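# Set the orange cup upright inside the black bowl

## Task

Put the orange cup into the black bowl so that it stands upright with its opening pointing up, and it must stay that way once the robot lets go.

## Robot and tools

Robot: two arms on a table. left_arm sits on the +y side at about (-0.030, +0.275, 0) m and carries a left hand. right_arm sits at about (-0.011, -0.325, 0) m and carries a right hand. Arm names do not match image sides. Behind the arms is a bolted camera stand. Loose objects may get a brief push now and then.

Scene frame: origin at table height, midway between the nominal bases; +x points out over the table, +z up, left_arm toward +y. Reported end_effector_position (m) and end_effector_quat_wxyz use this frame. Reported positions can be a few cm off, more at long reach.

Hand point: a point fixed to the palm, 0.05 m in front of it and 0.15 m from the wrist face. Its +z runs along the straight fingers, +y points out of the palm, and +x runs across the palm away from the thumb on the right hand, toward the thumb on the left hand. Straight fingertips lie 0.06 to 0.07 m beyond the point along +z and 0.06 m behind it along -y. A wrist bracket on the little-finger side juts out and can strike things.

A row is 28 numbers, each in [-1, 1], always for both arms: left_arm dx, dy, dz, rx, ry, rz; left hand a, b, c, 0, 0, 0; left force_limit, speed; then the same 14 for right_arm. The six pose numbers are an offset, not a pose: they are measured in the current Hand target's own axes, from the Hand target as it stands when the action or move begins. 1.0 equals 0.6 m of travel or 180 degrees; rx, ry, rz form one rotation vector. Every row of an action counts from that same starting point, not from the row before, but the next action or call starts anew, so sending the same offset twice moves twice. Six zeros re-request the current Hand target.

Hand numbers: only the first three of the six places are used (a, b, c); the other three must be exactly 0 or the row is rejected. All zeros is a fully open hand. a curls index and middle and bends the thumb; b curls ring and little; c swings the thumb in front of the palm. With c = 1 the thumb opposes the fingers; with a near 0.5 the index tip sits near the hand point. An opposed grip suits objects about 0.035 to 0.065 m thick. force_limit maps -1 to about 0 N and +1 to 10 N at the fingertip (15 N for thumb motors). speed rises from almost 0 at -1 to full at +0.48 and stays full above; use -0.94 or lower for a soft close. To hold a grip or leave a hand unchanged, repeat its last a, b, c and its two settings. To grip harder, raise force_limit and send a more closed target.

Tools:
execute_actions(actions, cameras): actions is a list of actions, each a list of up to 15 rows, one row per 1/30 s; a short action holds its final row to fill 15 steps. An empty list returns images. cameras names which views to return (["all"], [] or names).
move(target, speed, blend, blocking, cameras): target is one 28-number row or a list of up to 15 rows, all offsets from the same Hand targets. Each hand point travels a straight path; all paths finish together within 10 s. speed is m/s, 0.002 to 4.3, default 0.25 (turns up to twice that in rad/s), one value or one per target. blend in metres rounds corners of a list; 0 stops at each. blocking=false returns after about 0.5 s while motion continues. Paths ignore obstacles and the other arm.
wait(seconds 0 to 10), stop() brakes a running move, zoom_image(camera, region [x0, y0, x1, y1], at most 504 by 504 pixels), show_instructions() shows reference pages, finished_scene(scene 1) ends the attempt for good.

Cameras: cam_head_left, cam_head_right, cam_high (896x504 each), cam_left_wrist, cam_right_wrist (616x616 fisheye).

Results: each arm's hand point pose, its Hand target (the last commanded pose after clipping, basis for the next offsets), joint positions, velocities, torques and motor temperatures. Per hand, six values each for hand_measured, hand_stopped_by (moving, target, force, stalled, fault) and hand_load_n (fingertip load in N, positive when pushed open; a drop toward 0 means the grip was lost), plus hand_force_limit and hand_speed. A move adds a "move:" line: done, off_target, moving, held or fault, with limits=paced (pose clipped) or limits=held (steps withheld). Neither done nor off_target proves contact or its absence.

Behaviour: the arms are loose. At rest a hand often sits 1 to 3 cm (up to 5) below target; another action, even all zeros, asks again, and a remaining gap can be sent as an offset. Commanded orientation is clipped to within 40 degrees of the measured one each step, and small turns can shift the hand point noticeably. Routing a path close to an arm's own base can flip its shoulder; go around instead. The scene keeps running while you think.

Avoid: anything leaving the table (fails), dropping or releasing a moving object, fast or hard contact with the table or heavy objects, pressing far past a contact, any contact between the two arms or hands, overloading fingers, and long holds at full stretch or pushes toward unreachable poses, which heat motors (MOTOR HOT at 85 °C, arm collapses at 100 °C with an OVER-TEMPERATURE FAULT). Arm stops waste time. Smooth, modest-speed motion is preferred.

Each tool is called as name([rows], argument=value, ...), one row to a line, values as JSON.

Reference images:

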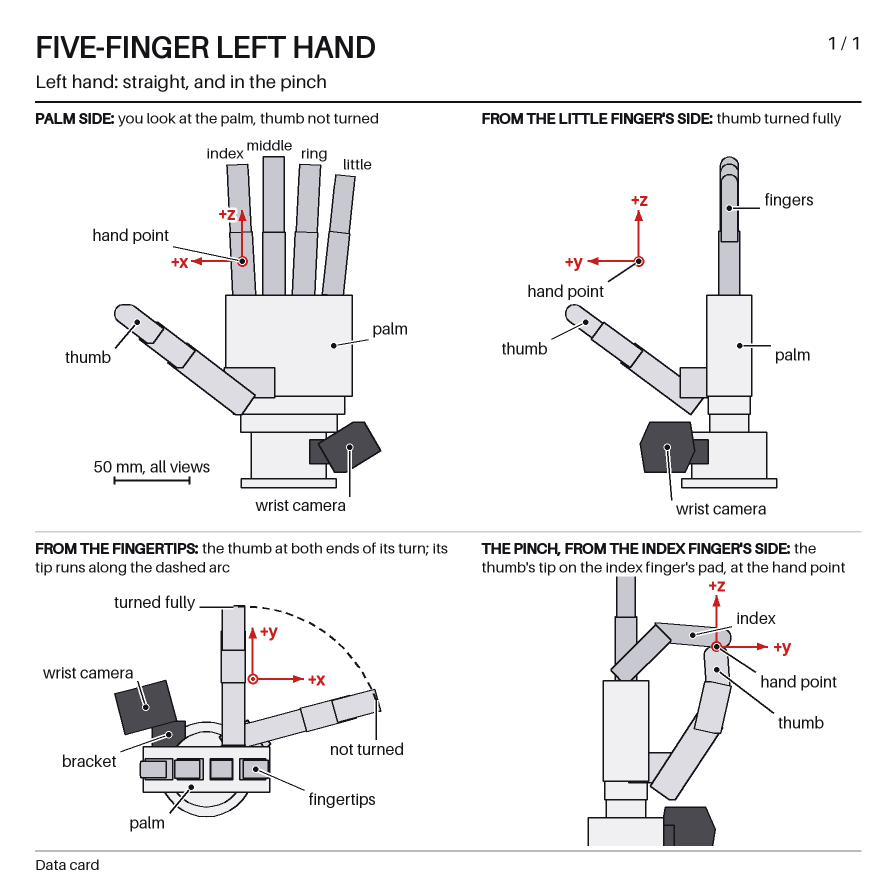

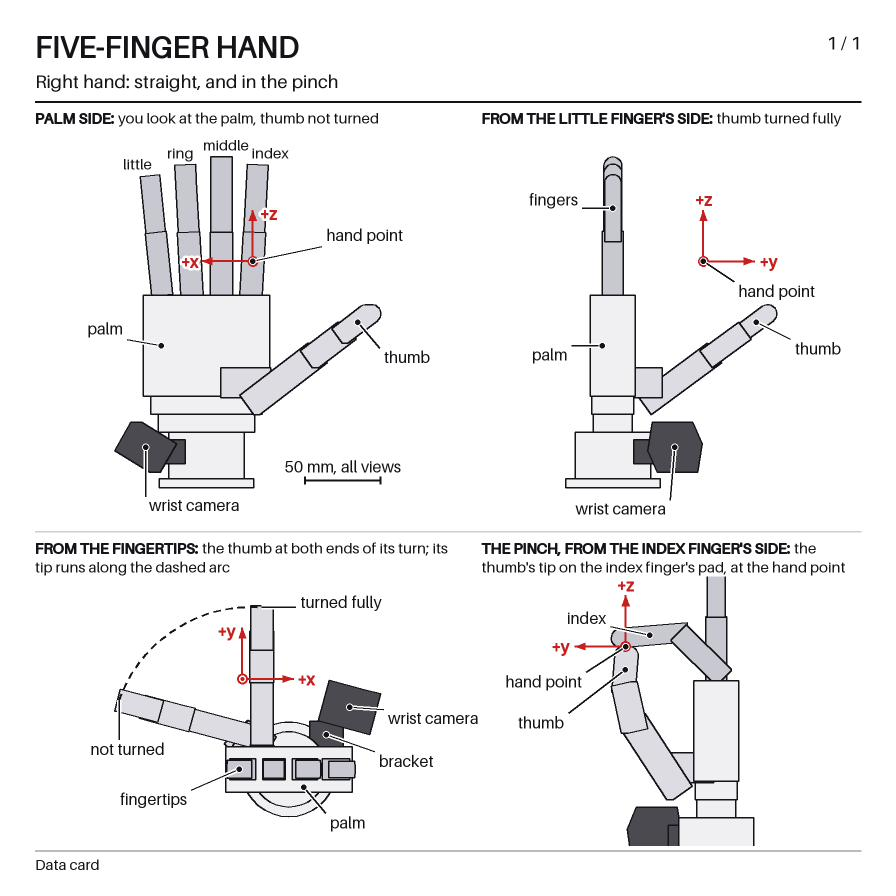

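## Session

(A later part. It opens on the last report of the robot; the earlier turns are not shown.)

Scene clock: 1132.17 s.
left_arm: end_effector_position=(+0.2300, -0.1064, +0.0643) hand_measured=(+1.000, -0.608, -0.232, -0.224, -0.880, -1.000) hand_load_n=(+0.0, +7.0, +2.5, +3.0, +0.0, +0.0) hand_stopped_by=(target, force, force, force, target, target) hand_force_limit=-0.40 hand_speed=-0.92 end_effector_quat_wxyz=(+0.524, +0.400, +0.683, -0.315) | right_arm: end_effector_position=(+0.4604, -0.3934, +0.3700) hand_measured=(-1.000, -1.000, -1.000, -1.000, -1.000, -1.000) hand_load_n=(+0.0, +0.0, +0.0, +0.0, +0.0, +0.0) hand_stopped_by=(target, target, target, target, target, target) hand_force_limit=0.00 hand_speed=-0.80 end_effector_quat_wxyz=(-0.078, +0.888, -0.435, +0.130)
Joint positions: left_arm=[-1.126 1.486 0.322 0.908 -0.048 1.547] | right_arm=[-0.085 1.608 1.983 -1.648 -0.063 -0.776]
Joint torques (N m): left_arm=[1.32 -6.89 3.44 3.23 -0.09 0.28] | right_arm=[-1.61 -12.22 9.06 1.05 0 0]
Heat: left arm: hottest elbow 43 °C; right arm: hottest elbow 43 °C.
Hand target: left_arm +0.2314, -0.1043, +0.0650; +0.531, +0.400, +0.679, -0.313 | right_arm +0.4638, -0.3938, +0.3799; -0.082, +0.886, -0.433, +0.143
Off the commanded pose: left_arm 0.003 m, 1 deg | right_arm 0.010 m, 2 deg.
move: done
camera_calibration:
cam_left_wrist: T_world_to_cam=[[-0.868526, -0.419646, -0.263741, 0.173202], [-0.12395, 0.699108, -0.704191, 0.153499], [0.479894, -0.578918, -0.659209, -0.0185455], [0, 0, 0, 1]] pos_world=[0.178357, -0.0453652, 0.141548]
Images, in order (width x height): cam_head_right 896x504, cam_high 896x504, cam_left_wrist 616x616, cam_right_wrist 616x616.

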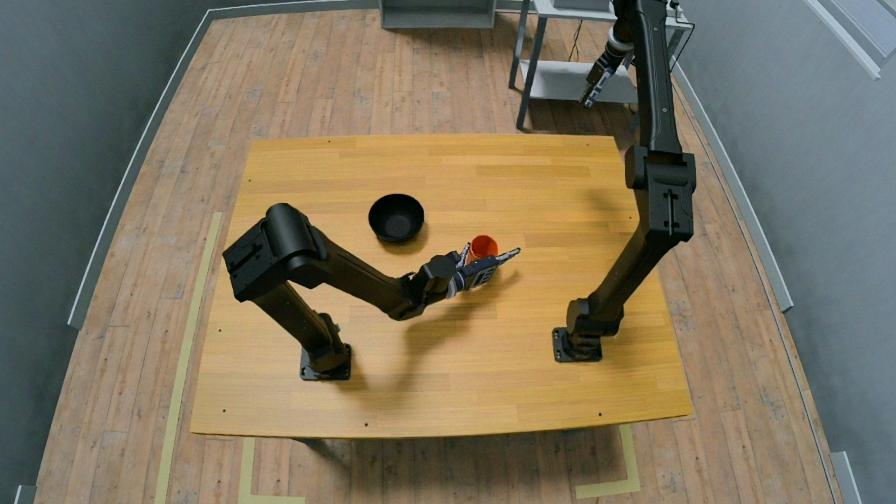

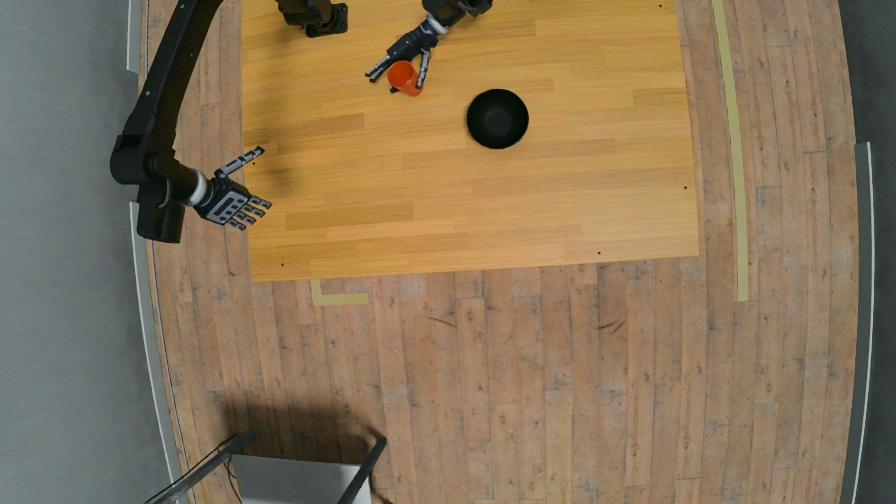

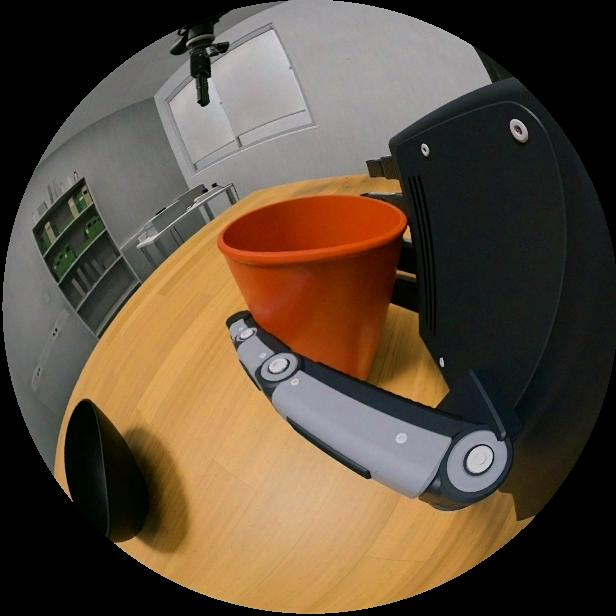

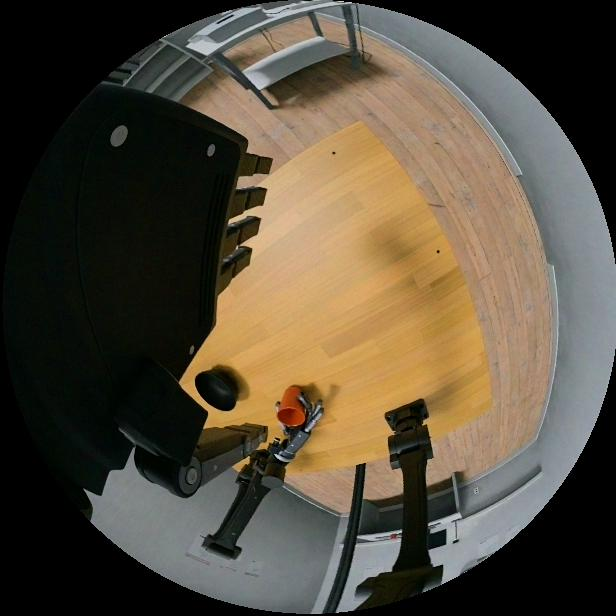

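move(target=[0.0194, 0, 0.0048, 0, 0, 0, 0.8, 0, 1, 0, 0, 0, -0.4, -0.92, 0, 0, 0, 0, 0, 0, 0, 0, 0, 0, 0, 0, 0, -0.8], speed=0.03, cameras=["cam_left_wrist", "cam_right_wrist", "cam_high"])

zoom_image(camera="cam_right_wrist", region=[240, 360, 360, 480])

zoom_image(camera="cam_high", region=[340, 0, 480, 140])

Scene clock: 1149.23 s.
left_arm: end_effector_position=(+0.2313, -0.1089, +0.0570) hand_measured=(+1.000, -0.608, -0.232, -0.224, -0.880, -1.000) hand_load_n=(+0.0, +7.0, +2.0, +3.0, +0.0, +0.5) hand_stopped_by=(target, force, force, force, target, target) hand_force_limit=-0.40 hand_speed=-0.92 end_effector_quat_wxyz=(+0.528, +0.397, +0.680, -0.318) | right_arm: end_effector_position=(+0.4604, -0.3934, +0.3700) hand_measured=(-1.000, -1.000, -1.000, -1.000, -1.000, -1.000) hand_load_n=(+0.0, +0.0, +0.0, +0.0, +0.0, +0.0) hand_stopped_by=(target, target, target, target, target, target) hand_force_limit=0.00 hand_speed=-0.80 end_effector_quat_wxyz=(-0.078, +0.888, -0.435, +0.130)
Joint positions: left_arm=[-1.126 1.543 0.322 0.979 -0.049 1.547] | right_arm=[-0.085 1.608 1.983 -1.648 -0.063 -0.776]
Joint torques (N m): left_arm=[1.38 -6.95 2.8 3.18 -0.06 0.28] | right_arm=[-1.55 -12.4 9.16 0.87 -0.01 0.03]
Heat: left arm: hottest elbow 42 °C; right arm: hottest elbow 44 °C.
Hand target: left_arm +0.2314, -0.1044, +0.0529; +0.531, +0.400, +0.679, -0.313 | right_arm +0.4638, -0.3938, +0.3799; -0.082, +0.886, -0.433, +0.143
Off the commanded pose: left_arm 0.006 m, 1 deg | right_arm 0.010 m, 2 deg.
move: done
camera_calibration:
cam_left_wrist: T_world_to_cam=[[-0.866803, -0.423117, -0.263865, 0.170559], [-0.119998, 0.690603, -0.71321, 0.148914], [0.483997, -0.586549, -0.649389, -0.0277923], [0, 0, 0, 1]] pos_world=[0.179162, -0.0469751, 0.133163]
Images, in order (width x height): cam_high 896x504, cam_left_wrist 616x616, cam_right_wrist 616x616.

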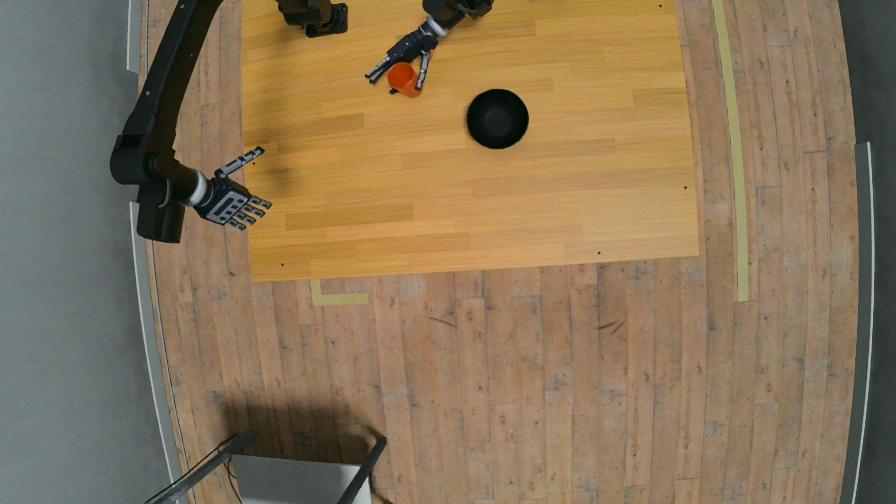

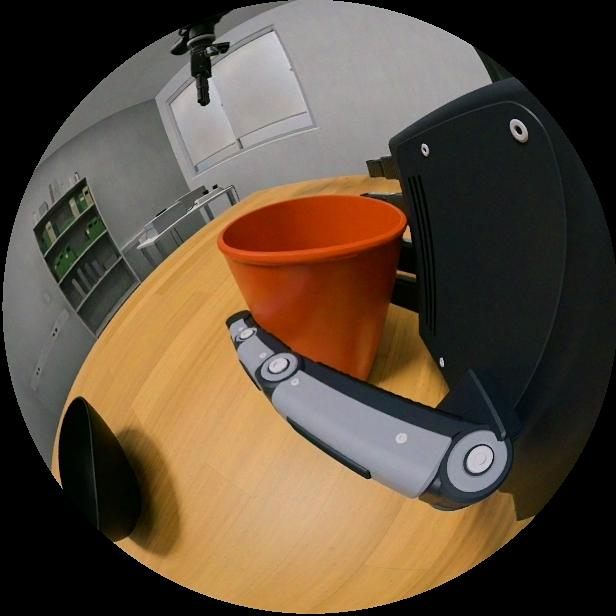

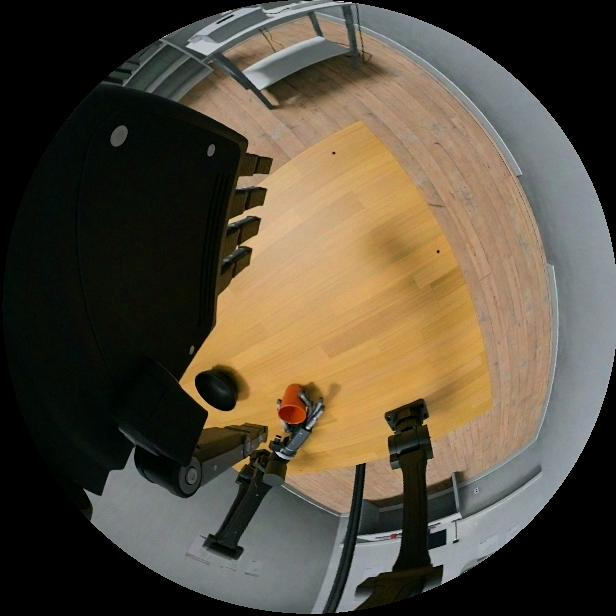

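Scaled by 4.200 from the camera's 616x616 image, which has a finer 880x880 frame.

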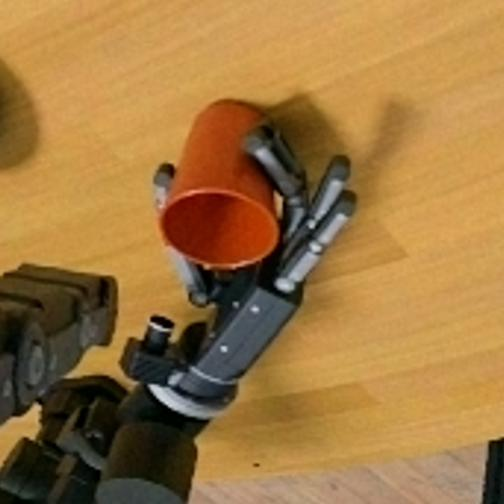

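Scaled by 3.600 from the camera's 896x504 image, which has a finer 1280x720 frame.

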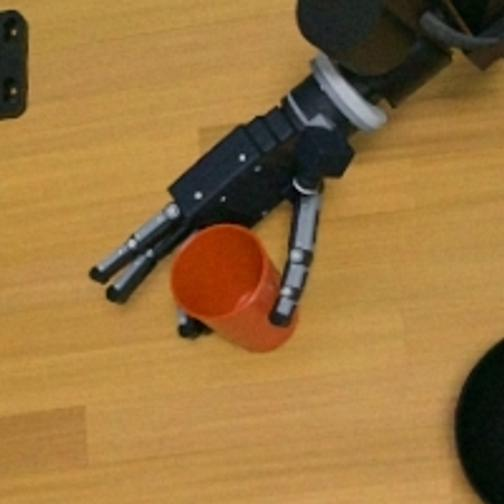

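move(target=[0.0130, 0, 0.0032, 0, 0, 0, 0.8, 0, 1, 0, 0, 0, -0.4, -0.92, 0, 0, 0, 0, 0, 0, 0, 0, 0, 0, 0, 0, 0, -0.8], speed=0.03, cameras=["cam_right_wrist", "cam_high"])

zoom_image(camera="cam_right_wrist", region=[240, 360, 360, 480])

zoom_image(camera="cam_high", region=[340, 0, 480, 140])

Scene clock: 1163.70 s.
left_arm: end_effector_position=(+0.2323, -0.1110, +0.0550) hand_measured=(+1.000, -0.608, -0.232, -0.224, -0.880, -1.000) hand_load_n=(+0.5, +6.5, +0.5, +3.5, +0.0, +0.0) hand_stopped_by=(target, force, force, force, target, target) hand_force_limit=-0.40 hand_speed=-0.92 end_effector_quat_wxyz=(+0.534, +0.394, +0.675, -0.322) | right_arm: end_effector_position=(+0.4604, -0.3934, +0.3700) hand_measured=(-1.000, -1.000, -1.000, -1.000, -1.000, -1.000) hand_load_n=(+0.0, +0.0, +0.0, +0.0, +0.0, +0.0) hand_stopped_by=(target, target, target, target, target, target) hand_force_limit=0.00 hand_speed=-0.80 end_effector_quat_wxyz=(-0.078, +0.888, -0.435, +0.130)
Joint positions: left_arm=[-1.126 1.577 0.322 1.032 -0.049 1.547] | right_arm=[-0.085 1.608 1.983 -1.648 -0.063 -0.776]
Joint torques (N m): left_arm=[1.38 -6.3 2.47 2.67 -0.05 0.28] | right_arm=[-1.44 -12.1 9.17 0.98 0.01 -0.03]
Heat: left arm: hottest elbow 41 °C; right arm: hottest elbow 44 °C.
Hand target: left_arm +0.2314, -0.1043, +0.0448; +0.531, +0.400, +0.679, -0.313 | right_arm +0.4638, -0.3938, +0.3799; -0.082, +0.886, -0.433, +0.143
Off the commanded pose: left_arm 0.012 m, 1 deg | right_arm 0.010 m, 2 deg.
move: off_target (left_arm)
Images, in order (width x height): cam_high 896x504, cam_right_wrist 616x616.

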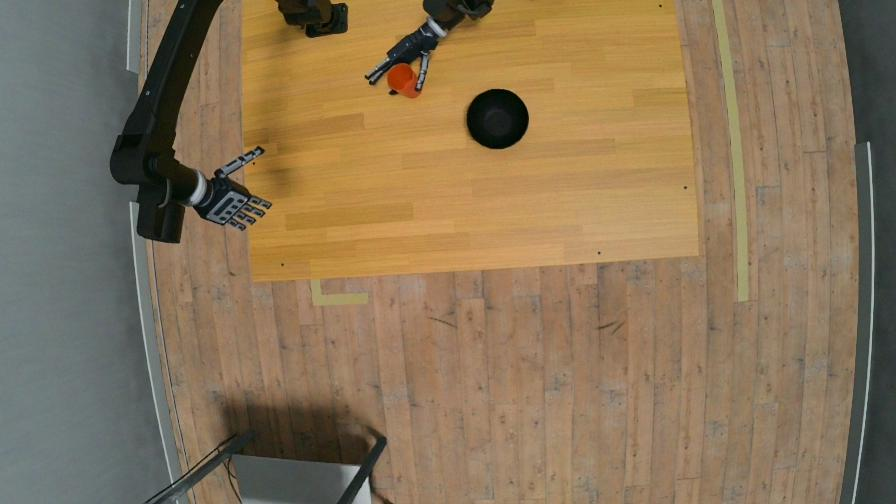

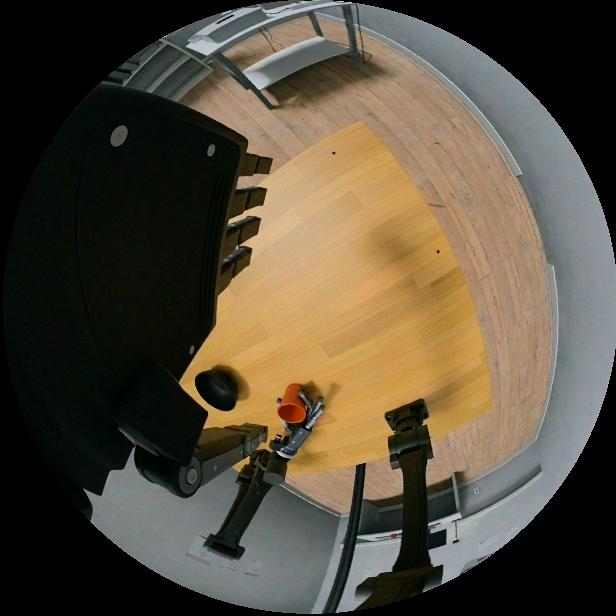

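Scaled by 4.200 from the camera's 616x616 image, which has a finer 880x880 frame.

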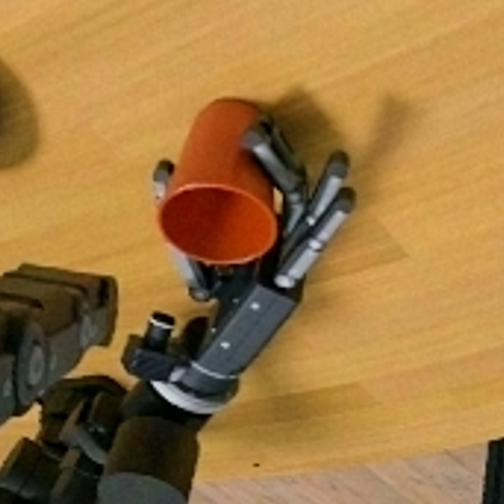

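Scaled by 3.600 from the camera's 896x504 image, which has a finer 1280x720 frame.

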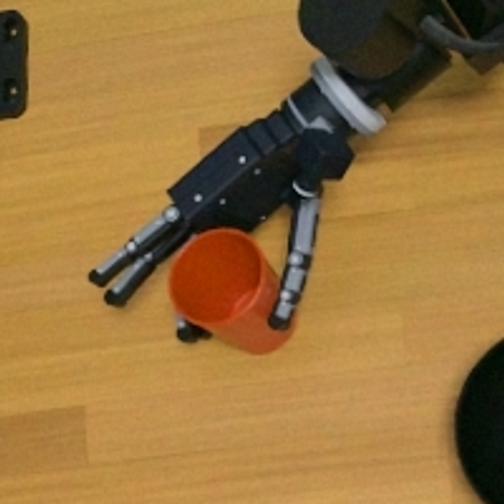

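move([
  [-0.0130, 0, -0.0032, 0, 0, 0, 0.8, 0, 1, 0, 0, 0, -0.4, -0.92, 0, 0, 0, 0, 0, 0, 0, 0, 0, 0, 0, 0, 0, -0.8],
  [-0.0130, 0, -0.0032, 0, 0, 0, -0.47, 0, 1, 0, 0, 0, -0.4, -0.85, 0, 0, 0, 0, 0, 0, 0, 0, 0, 0, 0, 0, 0, -0.8],
], speed=0.03, cameras=["cam_right_wrist", "cam_high", "cam_left_wrist", "cam_head_right"])

zoom_image(camera="cam_right_wrist", region=[240, 360, 360, 480])

zoom_image(camera="cam_high", region=[340, 0, 480, 140])

zoom_image(camera="cam_left_wrist", region=[180, 160, 480, 460])

Scene clock: 1191.03 s.
left_arm: end_effector_position=(+0.2322, -0.1107, +0.0558) hand_measured=(+1.000, -1.000, -1.000, -1.000, -1.000, -0.954) hand_load_n=(+0.5, +0.0, +0.0, +0.0, +0.0, +0.0) hand_stopped_by=(target, target, target, target, target, target) hand_force_limit=-0.40 hand_speed=-0.85 end_effector_quat_wxyz=(+0.534, +0.395, +0.676, -0.321) | right_arm: end_effector_position=(+0.4604, -0.3934, +0.3700) hand_measured=(-1.000, -1.000, -1.000, -1.000, -1.000, -1.000) hand_load_n=(+0.0, +0.0, +0.0, +0.0, +0.0, +0.0) hand_stopped_by=(target, target, target, target, target, target) hand_force_limit=0.00 hand_speed=-0.80 end_effector_quat_wxyz=(-0.078, +0.888, -0.435, +0.130)
Joint positions: left_arm=[-1.126 1.57 0.322 1.022 -0.049 1.547] | right_arm=[-0.085 1.608 1.983 -1.648 -0.063 -0.776]
Joint torques (N m): left_arm=[1.38 -9.23 2.61 1.26 -0.04 0.27] | right_arm=[-1.61 -12.45 9.07 1.05 0.03 -0.01]
Heat: left arm: hottest elbow 40 °C; right arm: hottest elbow 44 °C.
Hand target: left_arm +0.2314, -0.1043, +0.0529; +0.531, +0.400, +0.679, -0.313 | right_arm +0.4638, -0.3938, +0.3799; -0.082, +0.886, -0.433, +0.143
Off the commanded pose: left_arm 0.007 m, 1 deg | right_arm 0.010 m, 2 deg.
move: done
camera_calibration:
cam_left_wrist: T_world_to_cam=[[-0.864783, -0.427251, -0.26383, 0.16946], [-0.115193, 0.68019, -0.723929, 0.14773], [0.488754, -0.59565, -0.637433, -0.0327448], [0, 0, 0, 1]] pos_world=[0.179568, -0.0475867, 0.130782]
Images, in order (width x height): cam_head_right 896x504, cam_high 896x504, cam_left_wrist 616x616, cam_right_wrist 616x616.

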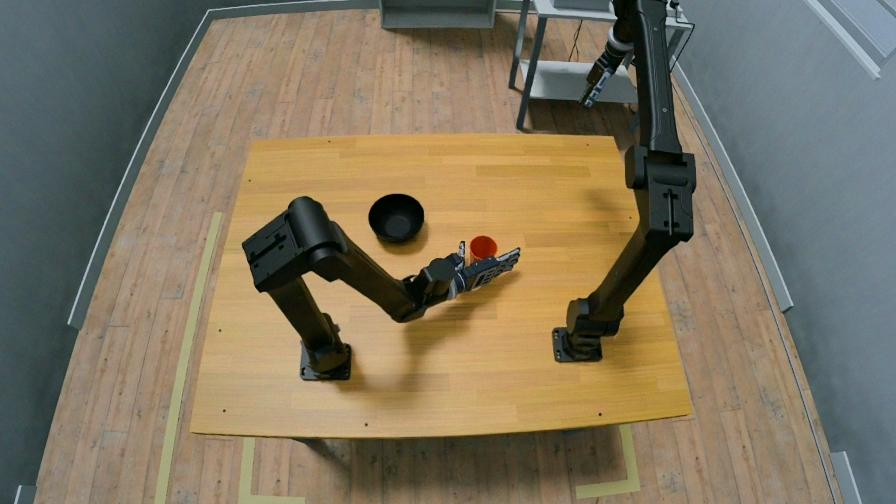

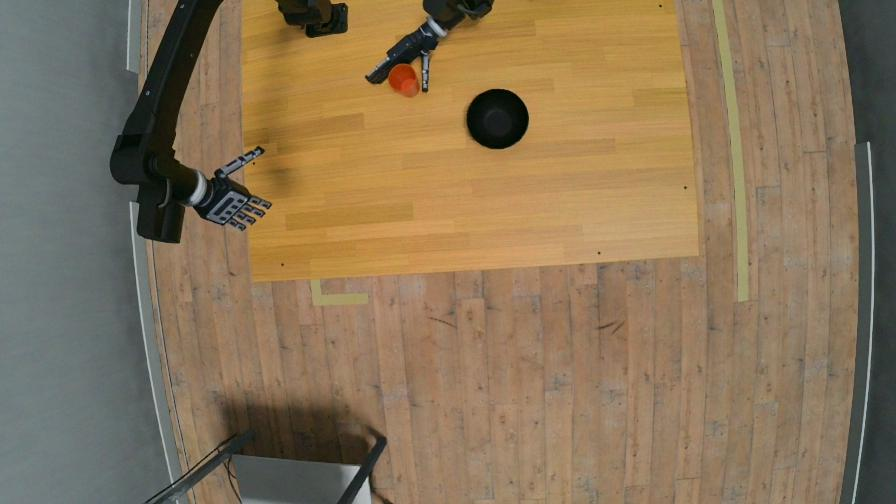

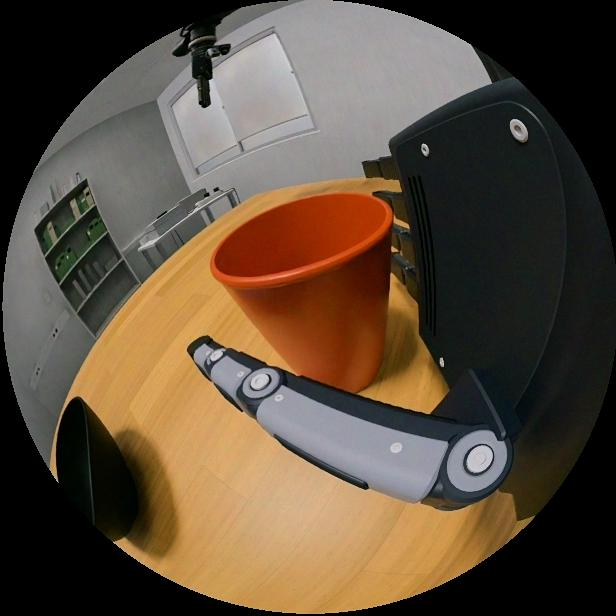

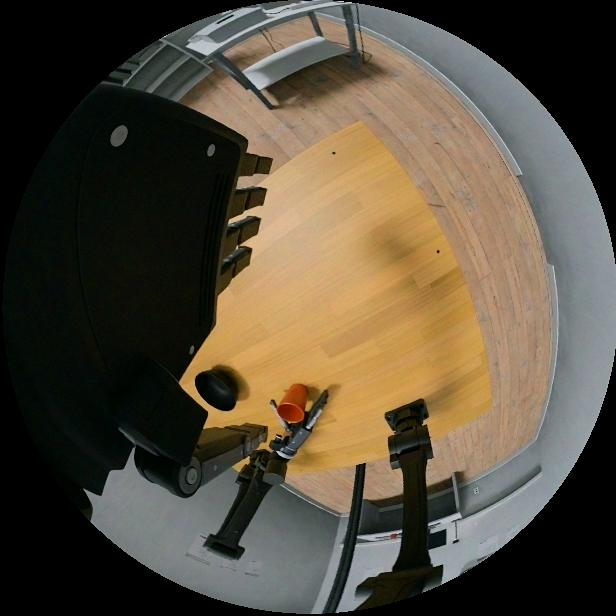

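Scaled by 4.200 from the camera's 616x616 image, which has a finer 880x880 frame.

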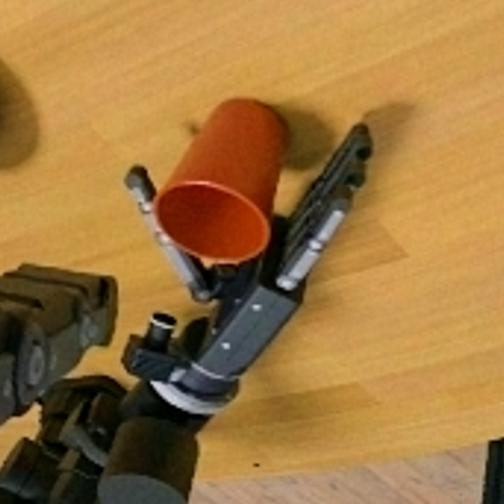

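Scaled by 3.600 from the camera's 896x504 image, which has a finer 1280x720 frame.

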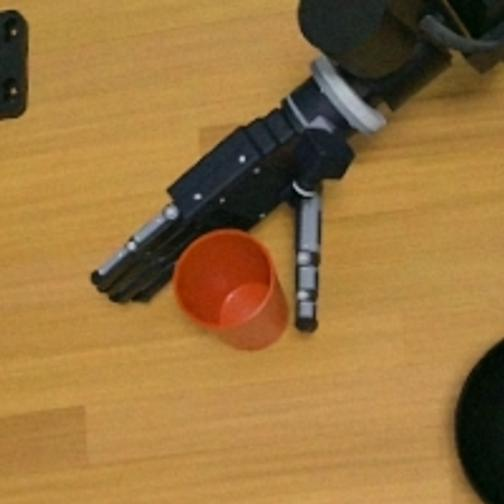

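Scaled by 1.680 from the camera's 616x616 image, which has a finer 880x880 frame.

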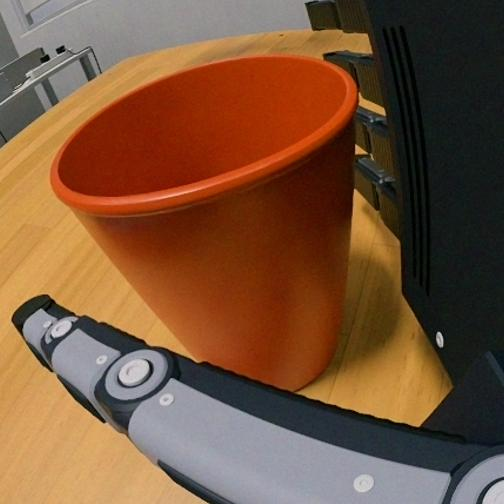

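execute_actions(actions=[], cameras=["all"])

Scene clock: 1249.30 s.
left_arm: end_effector_position=(+0.2322, -0.1107, +0.0558) hand_measured=(+1.000, -1.000, -1.000, -1.000, -1.000, -0.954) hand_load_n=(+0.0, +0.0, +0.0, +0.0, +0.0, +0.0) hand_stopped_by=(target, target, target, target, target, target) hand_force_limit=-0.40 hand_speed=-0.85 end_effector_quat_wxyz=(+0.534, +0.395, +0.676, -0.321) | right_arm: end_effector_position=(+0.4604, -0.3934, +0.3700) hand_measured=(-1.000, -1.000, -1.000, -1.000, -1.000, -1.000) hand_load_n=(+0.0, +0.0, +0.0, +0.0, +0.0, +0.0) hand_stopped_by=(target, target, target, target, target, target) hand_force_limit=0.00 hand_speed=-0.80 end_effector_quat_wxyz=(-0.078, +0.888, -0.435, +0.130)
Joint positions: left_arm=[-1.126 1.57 0.322 1.022 -0.049 1.547] | right_arm=[-0.085 1.608 1.983 -1.648 -0.063 -0.776]
Joint velocities: within noise
Joint torques (N m): left_arm=[1.32 -9.23 2.62 1.26 -0.04 0.27] | right_arm=[-1.49 -12.45 9.2 1.07 -0.02 0]
Motor temperatures (°C): left_arm=[30 32 38 31 32 29] | right_arm=[32 39 44 29 30 27]
Heat: left arm: hottest elbow 38 °C; right arm: hottest elbow 44 °C.
Hand target: left_arm +0.2314, -0.1043, +0.0529; +0.531, +0.400, +0.679, -0.313 | right_arm +0.4638, -0.3938, +0.3799; -0.082, +0.886, -0.433, +0.143
Off the commanded pose: left_arm 0.007 m, 1 deg | right_arm 0.010 m, 2 deg.
camera_calibration:
cam_left_wrist: T_world_to_cam=[[-0.864783, -0.427251, -0.26383, 0.16946], [-0.115193, 0.68019, -0.723929, 0.14773], [0.488754, -0.59565, -0.637433, -0.0327448], [0, 0, 0, 1]] pos_world=[0.179568, -0.0475867, 0.130782]

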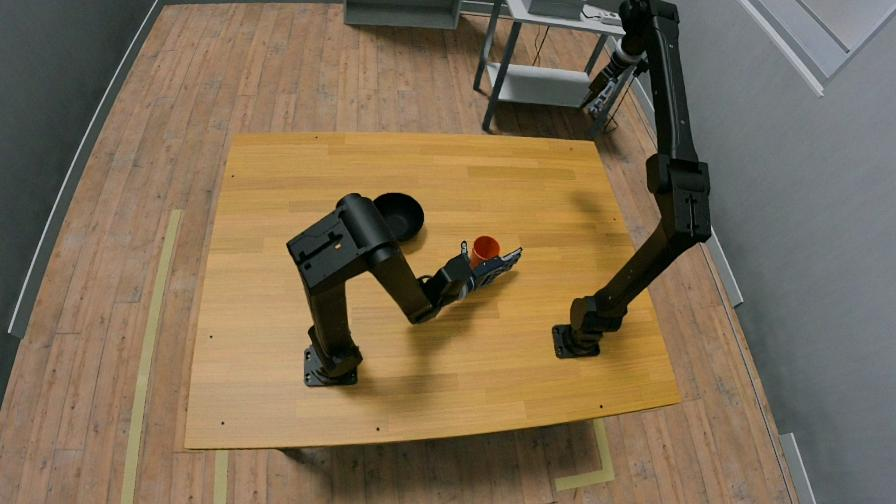

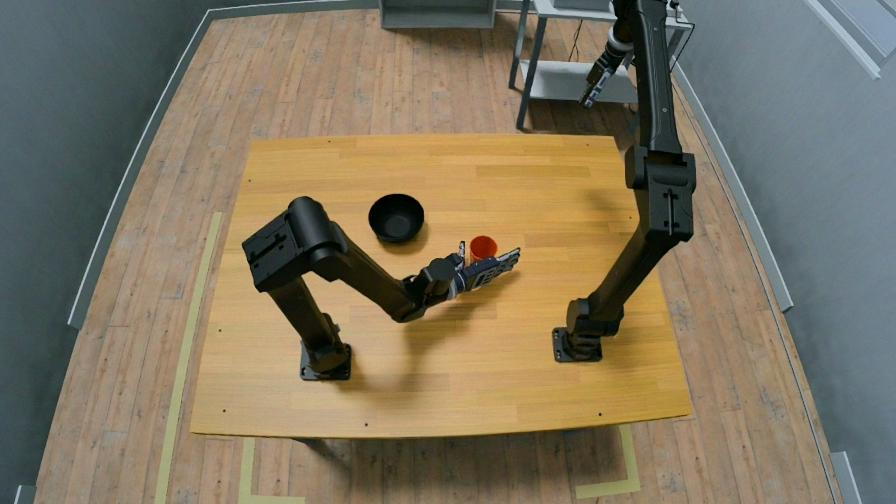

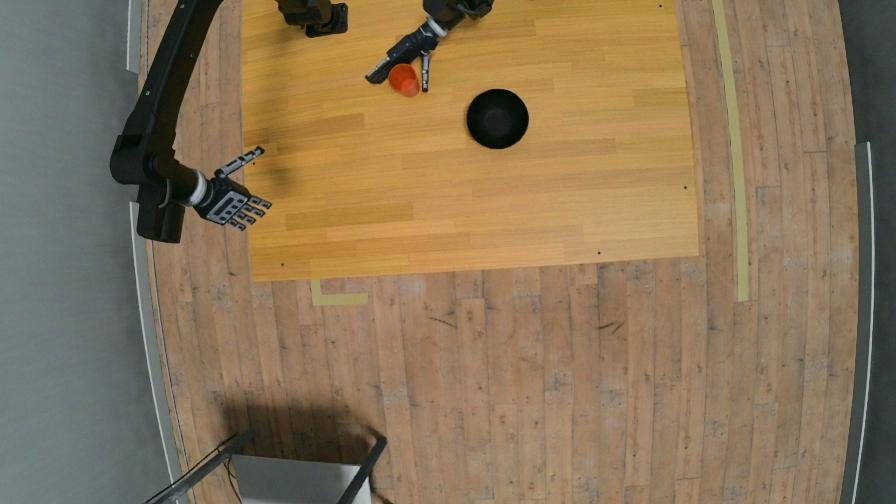

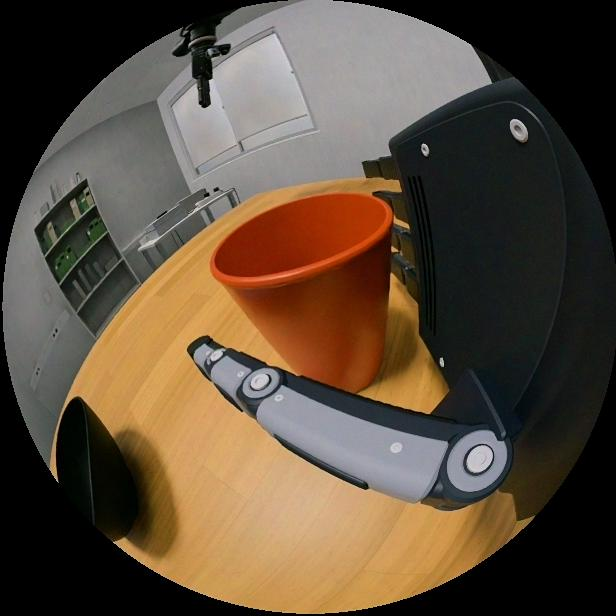

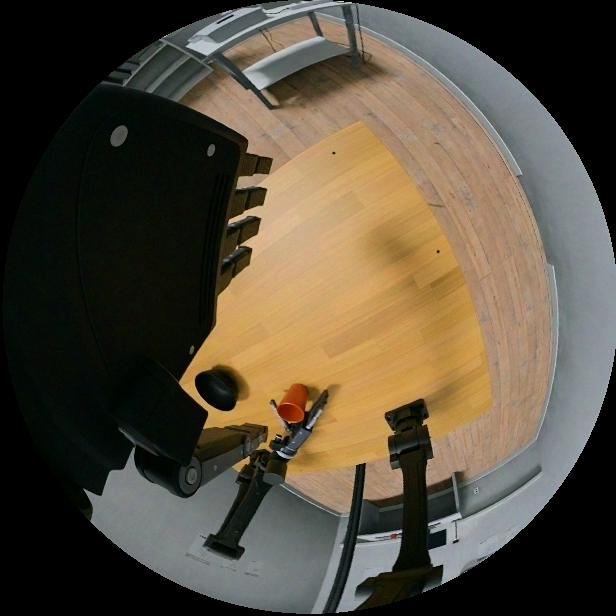

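move(target=[-0.039, 0.0063, -0.0197, 0,0,0, -0.47,0,1,0,0,0,-0.4,-0.85, 0,0,0,0,0,0, 0,0,0,0,0,0, 0,-0.8], speed=0.04, cameras=["cam_left_wrist","cam_high"])

Scene clock: 1299.87 s.
left_arm: end_effector_position=(+0.2315, -0.1033, +0.0811) hand_measured=(+1.000, -1.000, -1.000, -1.000, -1.000, -0.954) hand_load_n=(+0.0, +0.0, +0.0, +0.0, +0.0, +0.0) hand_stopped_by=(target, target, target, target, target, target) hand_force_limit=-0.40 hand_speed=-0.85 end_effector_quat_wxyz=(+0.533, +0.394, +0.677, -0.321) | right_arm: end_effector_position=(+0.4604, -0.3934, +0.3700) hand_measured=(-1.000, -1.000, -1.000, -1.000, -1.000, -1.000) hand_load_n=(+0.0, +0.0, +0.0, +0.0, +0.0, +0.0) hand_stopped_by=(target, target, target, target, target, target) hand_force_limit=0.00 hand_speed=-0.80 end_effector_quat_wxyz=(-0.078, +0.888, -0.435, +0.130)
Joint positions: left_arm=[-1.117 1.426 0.315 0.883 -0.042 1.547] | right_arm=[-0.085 1.608 1.983 -1.648 -0.063 -0.776]
Joint torques (N m): left_arm=[1.73 -8.12 3.63 1.28 0.17 0.3] | right_arm=[-1.79 -12.22 9.05 1.03 -0.02 0.02]
Heat: left arm: hottest elbow 38 °C; right arm: hottest elbow 44 °C.
Hand target: left_arm +0.2319, -0.0974, +0.0784; +0.531, +0.400, +0.679, -0.313 | right_arm +0.4638, -0.3938, +0.3799; -0.082, +0.886, -0.433, +0.143
Off the commanded pose: left_arm 0.006 m, 1 deg | right_arm 0.010 m, 2 deg.
move: done
camera_calibration:
cam_left_wrist: T_world_to_cam=[[-0.864419, -0.428831, -0.262458, 0.17829], [-0.118033, 0.680522, -0.723158, 0.161538], [0.488721, -0.594133, -0.638872, -0.0116316], [0, 0, 0, 1]] pos_world=[0.178869, -0.0403847, 0.15618]
Images, in order (width x height): cam_high 896x504, cam_left_wrist 616x616.

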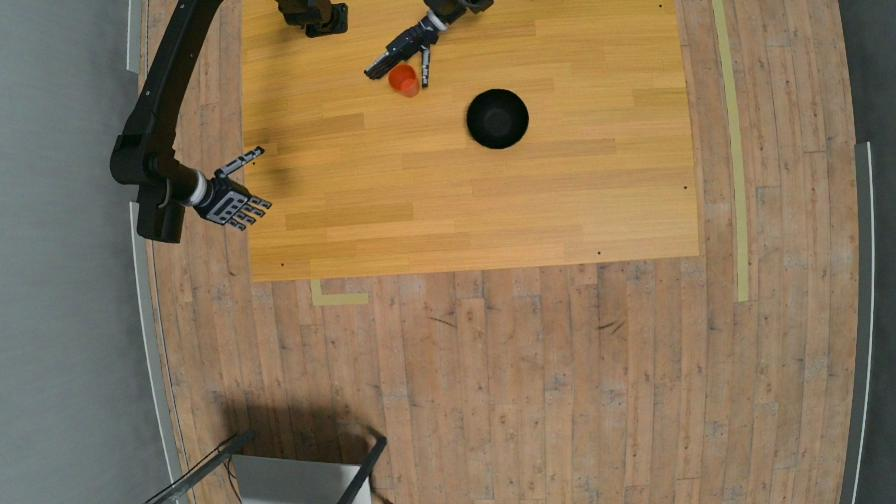

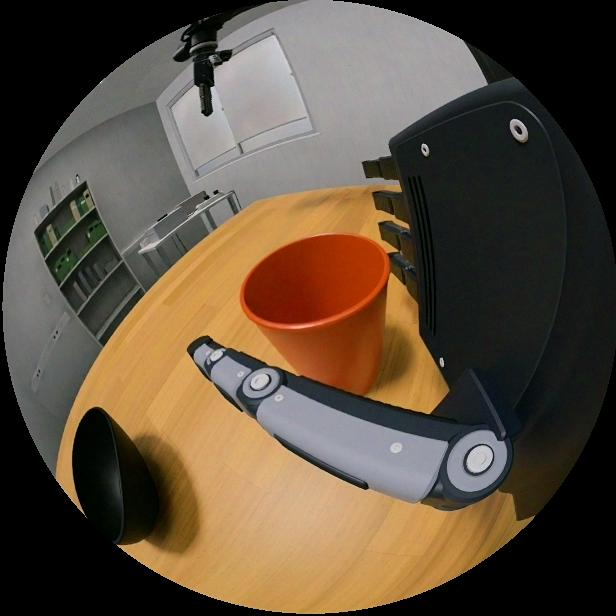

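move(target=[0.0105, 0.0, 0.0026, 0,-0.017,0, -0.47,0,1,0,0,0,-0.4,-0.85, 0,0,0,0,0,0, 0,0,0,0,0,0, 0,-0.8], speed=0.03, cameras=["cam_high","cam_left_wrist","cam_right_wrist","cam_head_right"])

Scene clock: 1328.03 s.
left_arm: end_effector_position=(+0.2303, -0.1008, +0.0729) hand_measured=(+1.000, -1.000, -1.000, -1.000, -1.000, -0.954) hand_load_n=(+0.0, +0.0, +0.0, +0.0, +0.0, +0.0) hand_stopped_by=(target, target, target, target, target, target) hand_force_limit=-0.40 hand_speed=-0.85 end_effector_quat_wxyz=(+0.543, +0.389, +0.668, -0.327) | right_arm: end_effector_position=(+0.4604, -0.3934, +0.3700) hand_measured=(-1.000, -1.000, -1.000, -1.000, -1.000, -1.000) hand_load_n=(+0.0, -0.5, +0.0, +0.0, +0.0, +0.0) hand_stopped_by=(target, target, target, target, target, target) hand_force_limit=0.00 hand_speed=-0.80 end_effector_quat_wxyz=(-0.078, +0.888, -0.435, +0.130)
Joint positions: left_arm=[-1.117 1.496 0.292 1.007 -0.042 1.547] | right_arm=[-0.085 1.608 1.983 -1.648 -0.063 -0.776]
Joint torques (N m): left_arm=[1.73 -6.48 3.1 3.26 0.12 0.32] | right_arm=[-1.38 -12.57 9.11 1.02 -0.01 0.01]
Heat: left arm: hottest elbow 37 °C; right arm: hottest elbow 44 °C.
Hand target: left_arm +0.2319, -0.0973, +0.0719; +0.549, +0.391, +0.664, -0.323 | right_arm +0.4638, -0.3938, +0.3799; -0.082, +0.886, -0.433, +0.143
Off the commanded pose: left_arm 0.004 m, 1 deg | right_arm 0.010 m, 2 deg.
move: done
camera_calibration:
cam_left_wrist: T_world_to_cam=[[-0.860841, -0.436108, -0.262225, 0.174506], [-0.108012, 0.660155, -0.743323, 0.150943], [0.497279, -0.61156, -0.615393, -0.0202184], [0, 0, 0, 1]] pos_world=[0.17658, -0.035907, 0.145517]
Images, in order (width x height): cam_head_right 896x504, cam_high 896x504, cam_left_wrist 616x616, cam_right_wrist 616x616.

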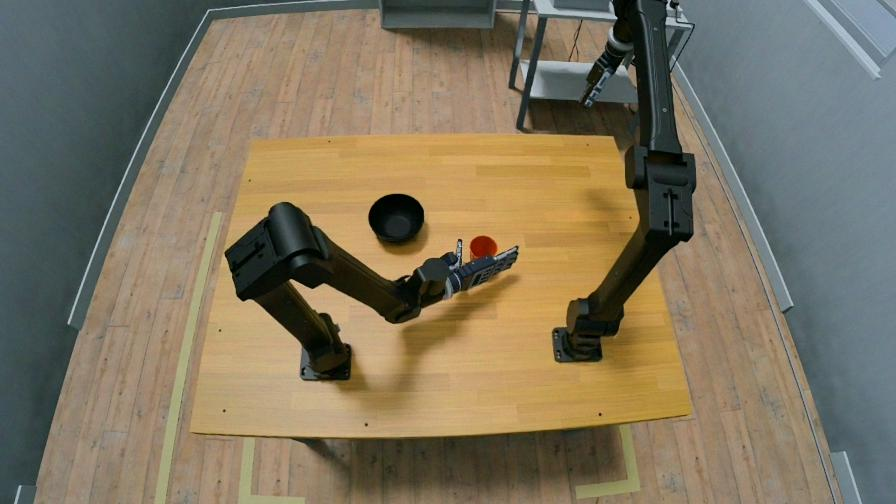

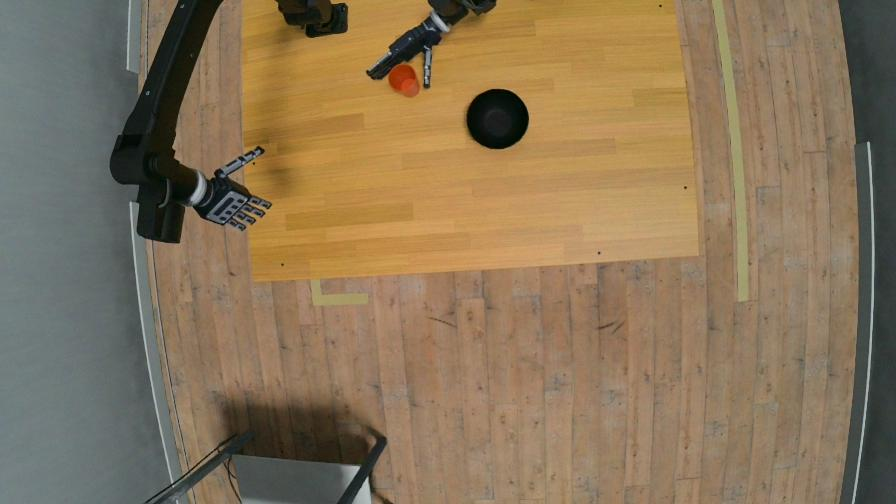

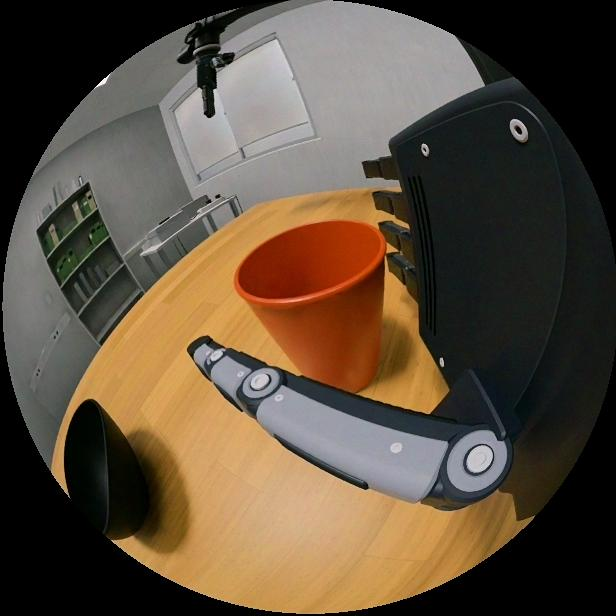

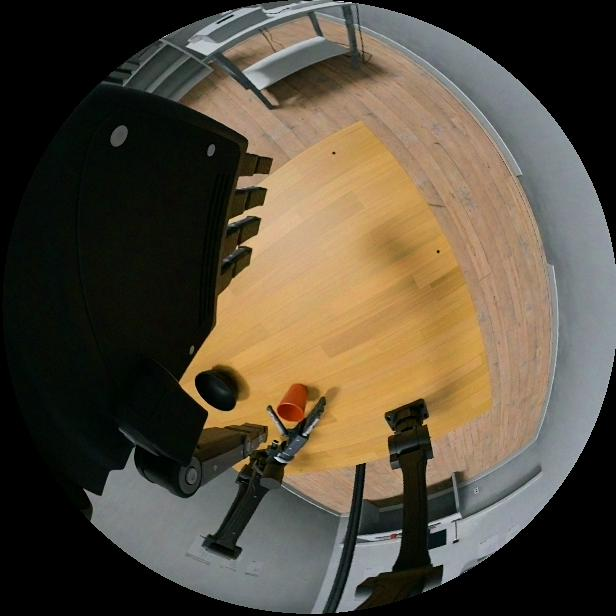

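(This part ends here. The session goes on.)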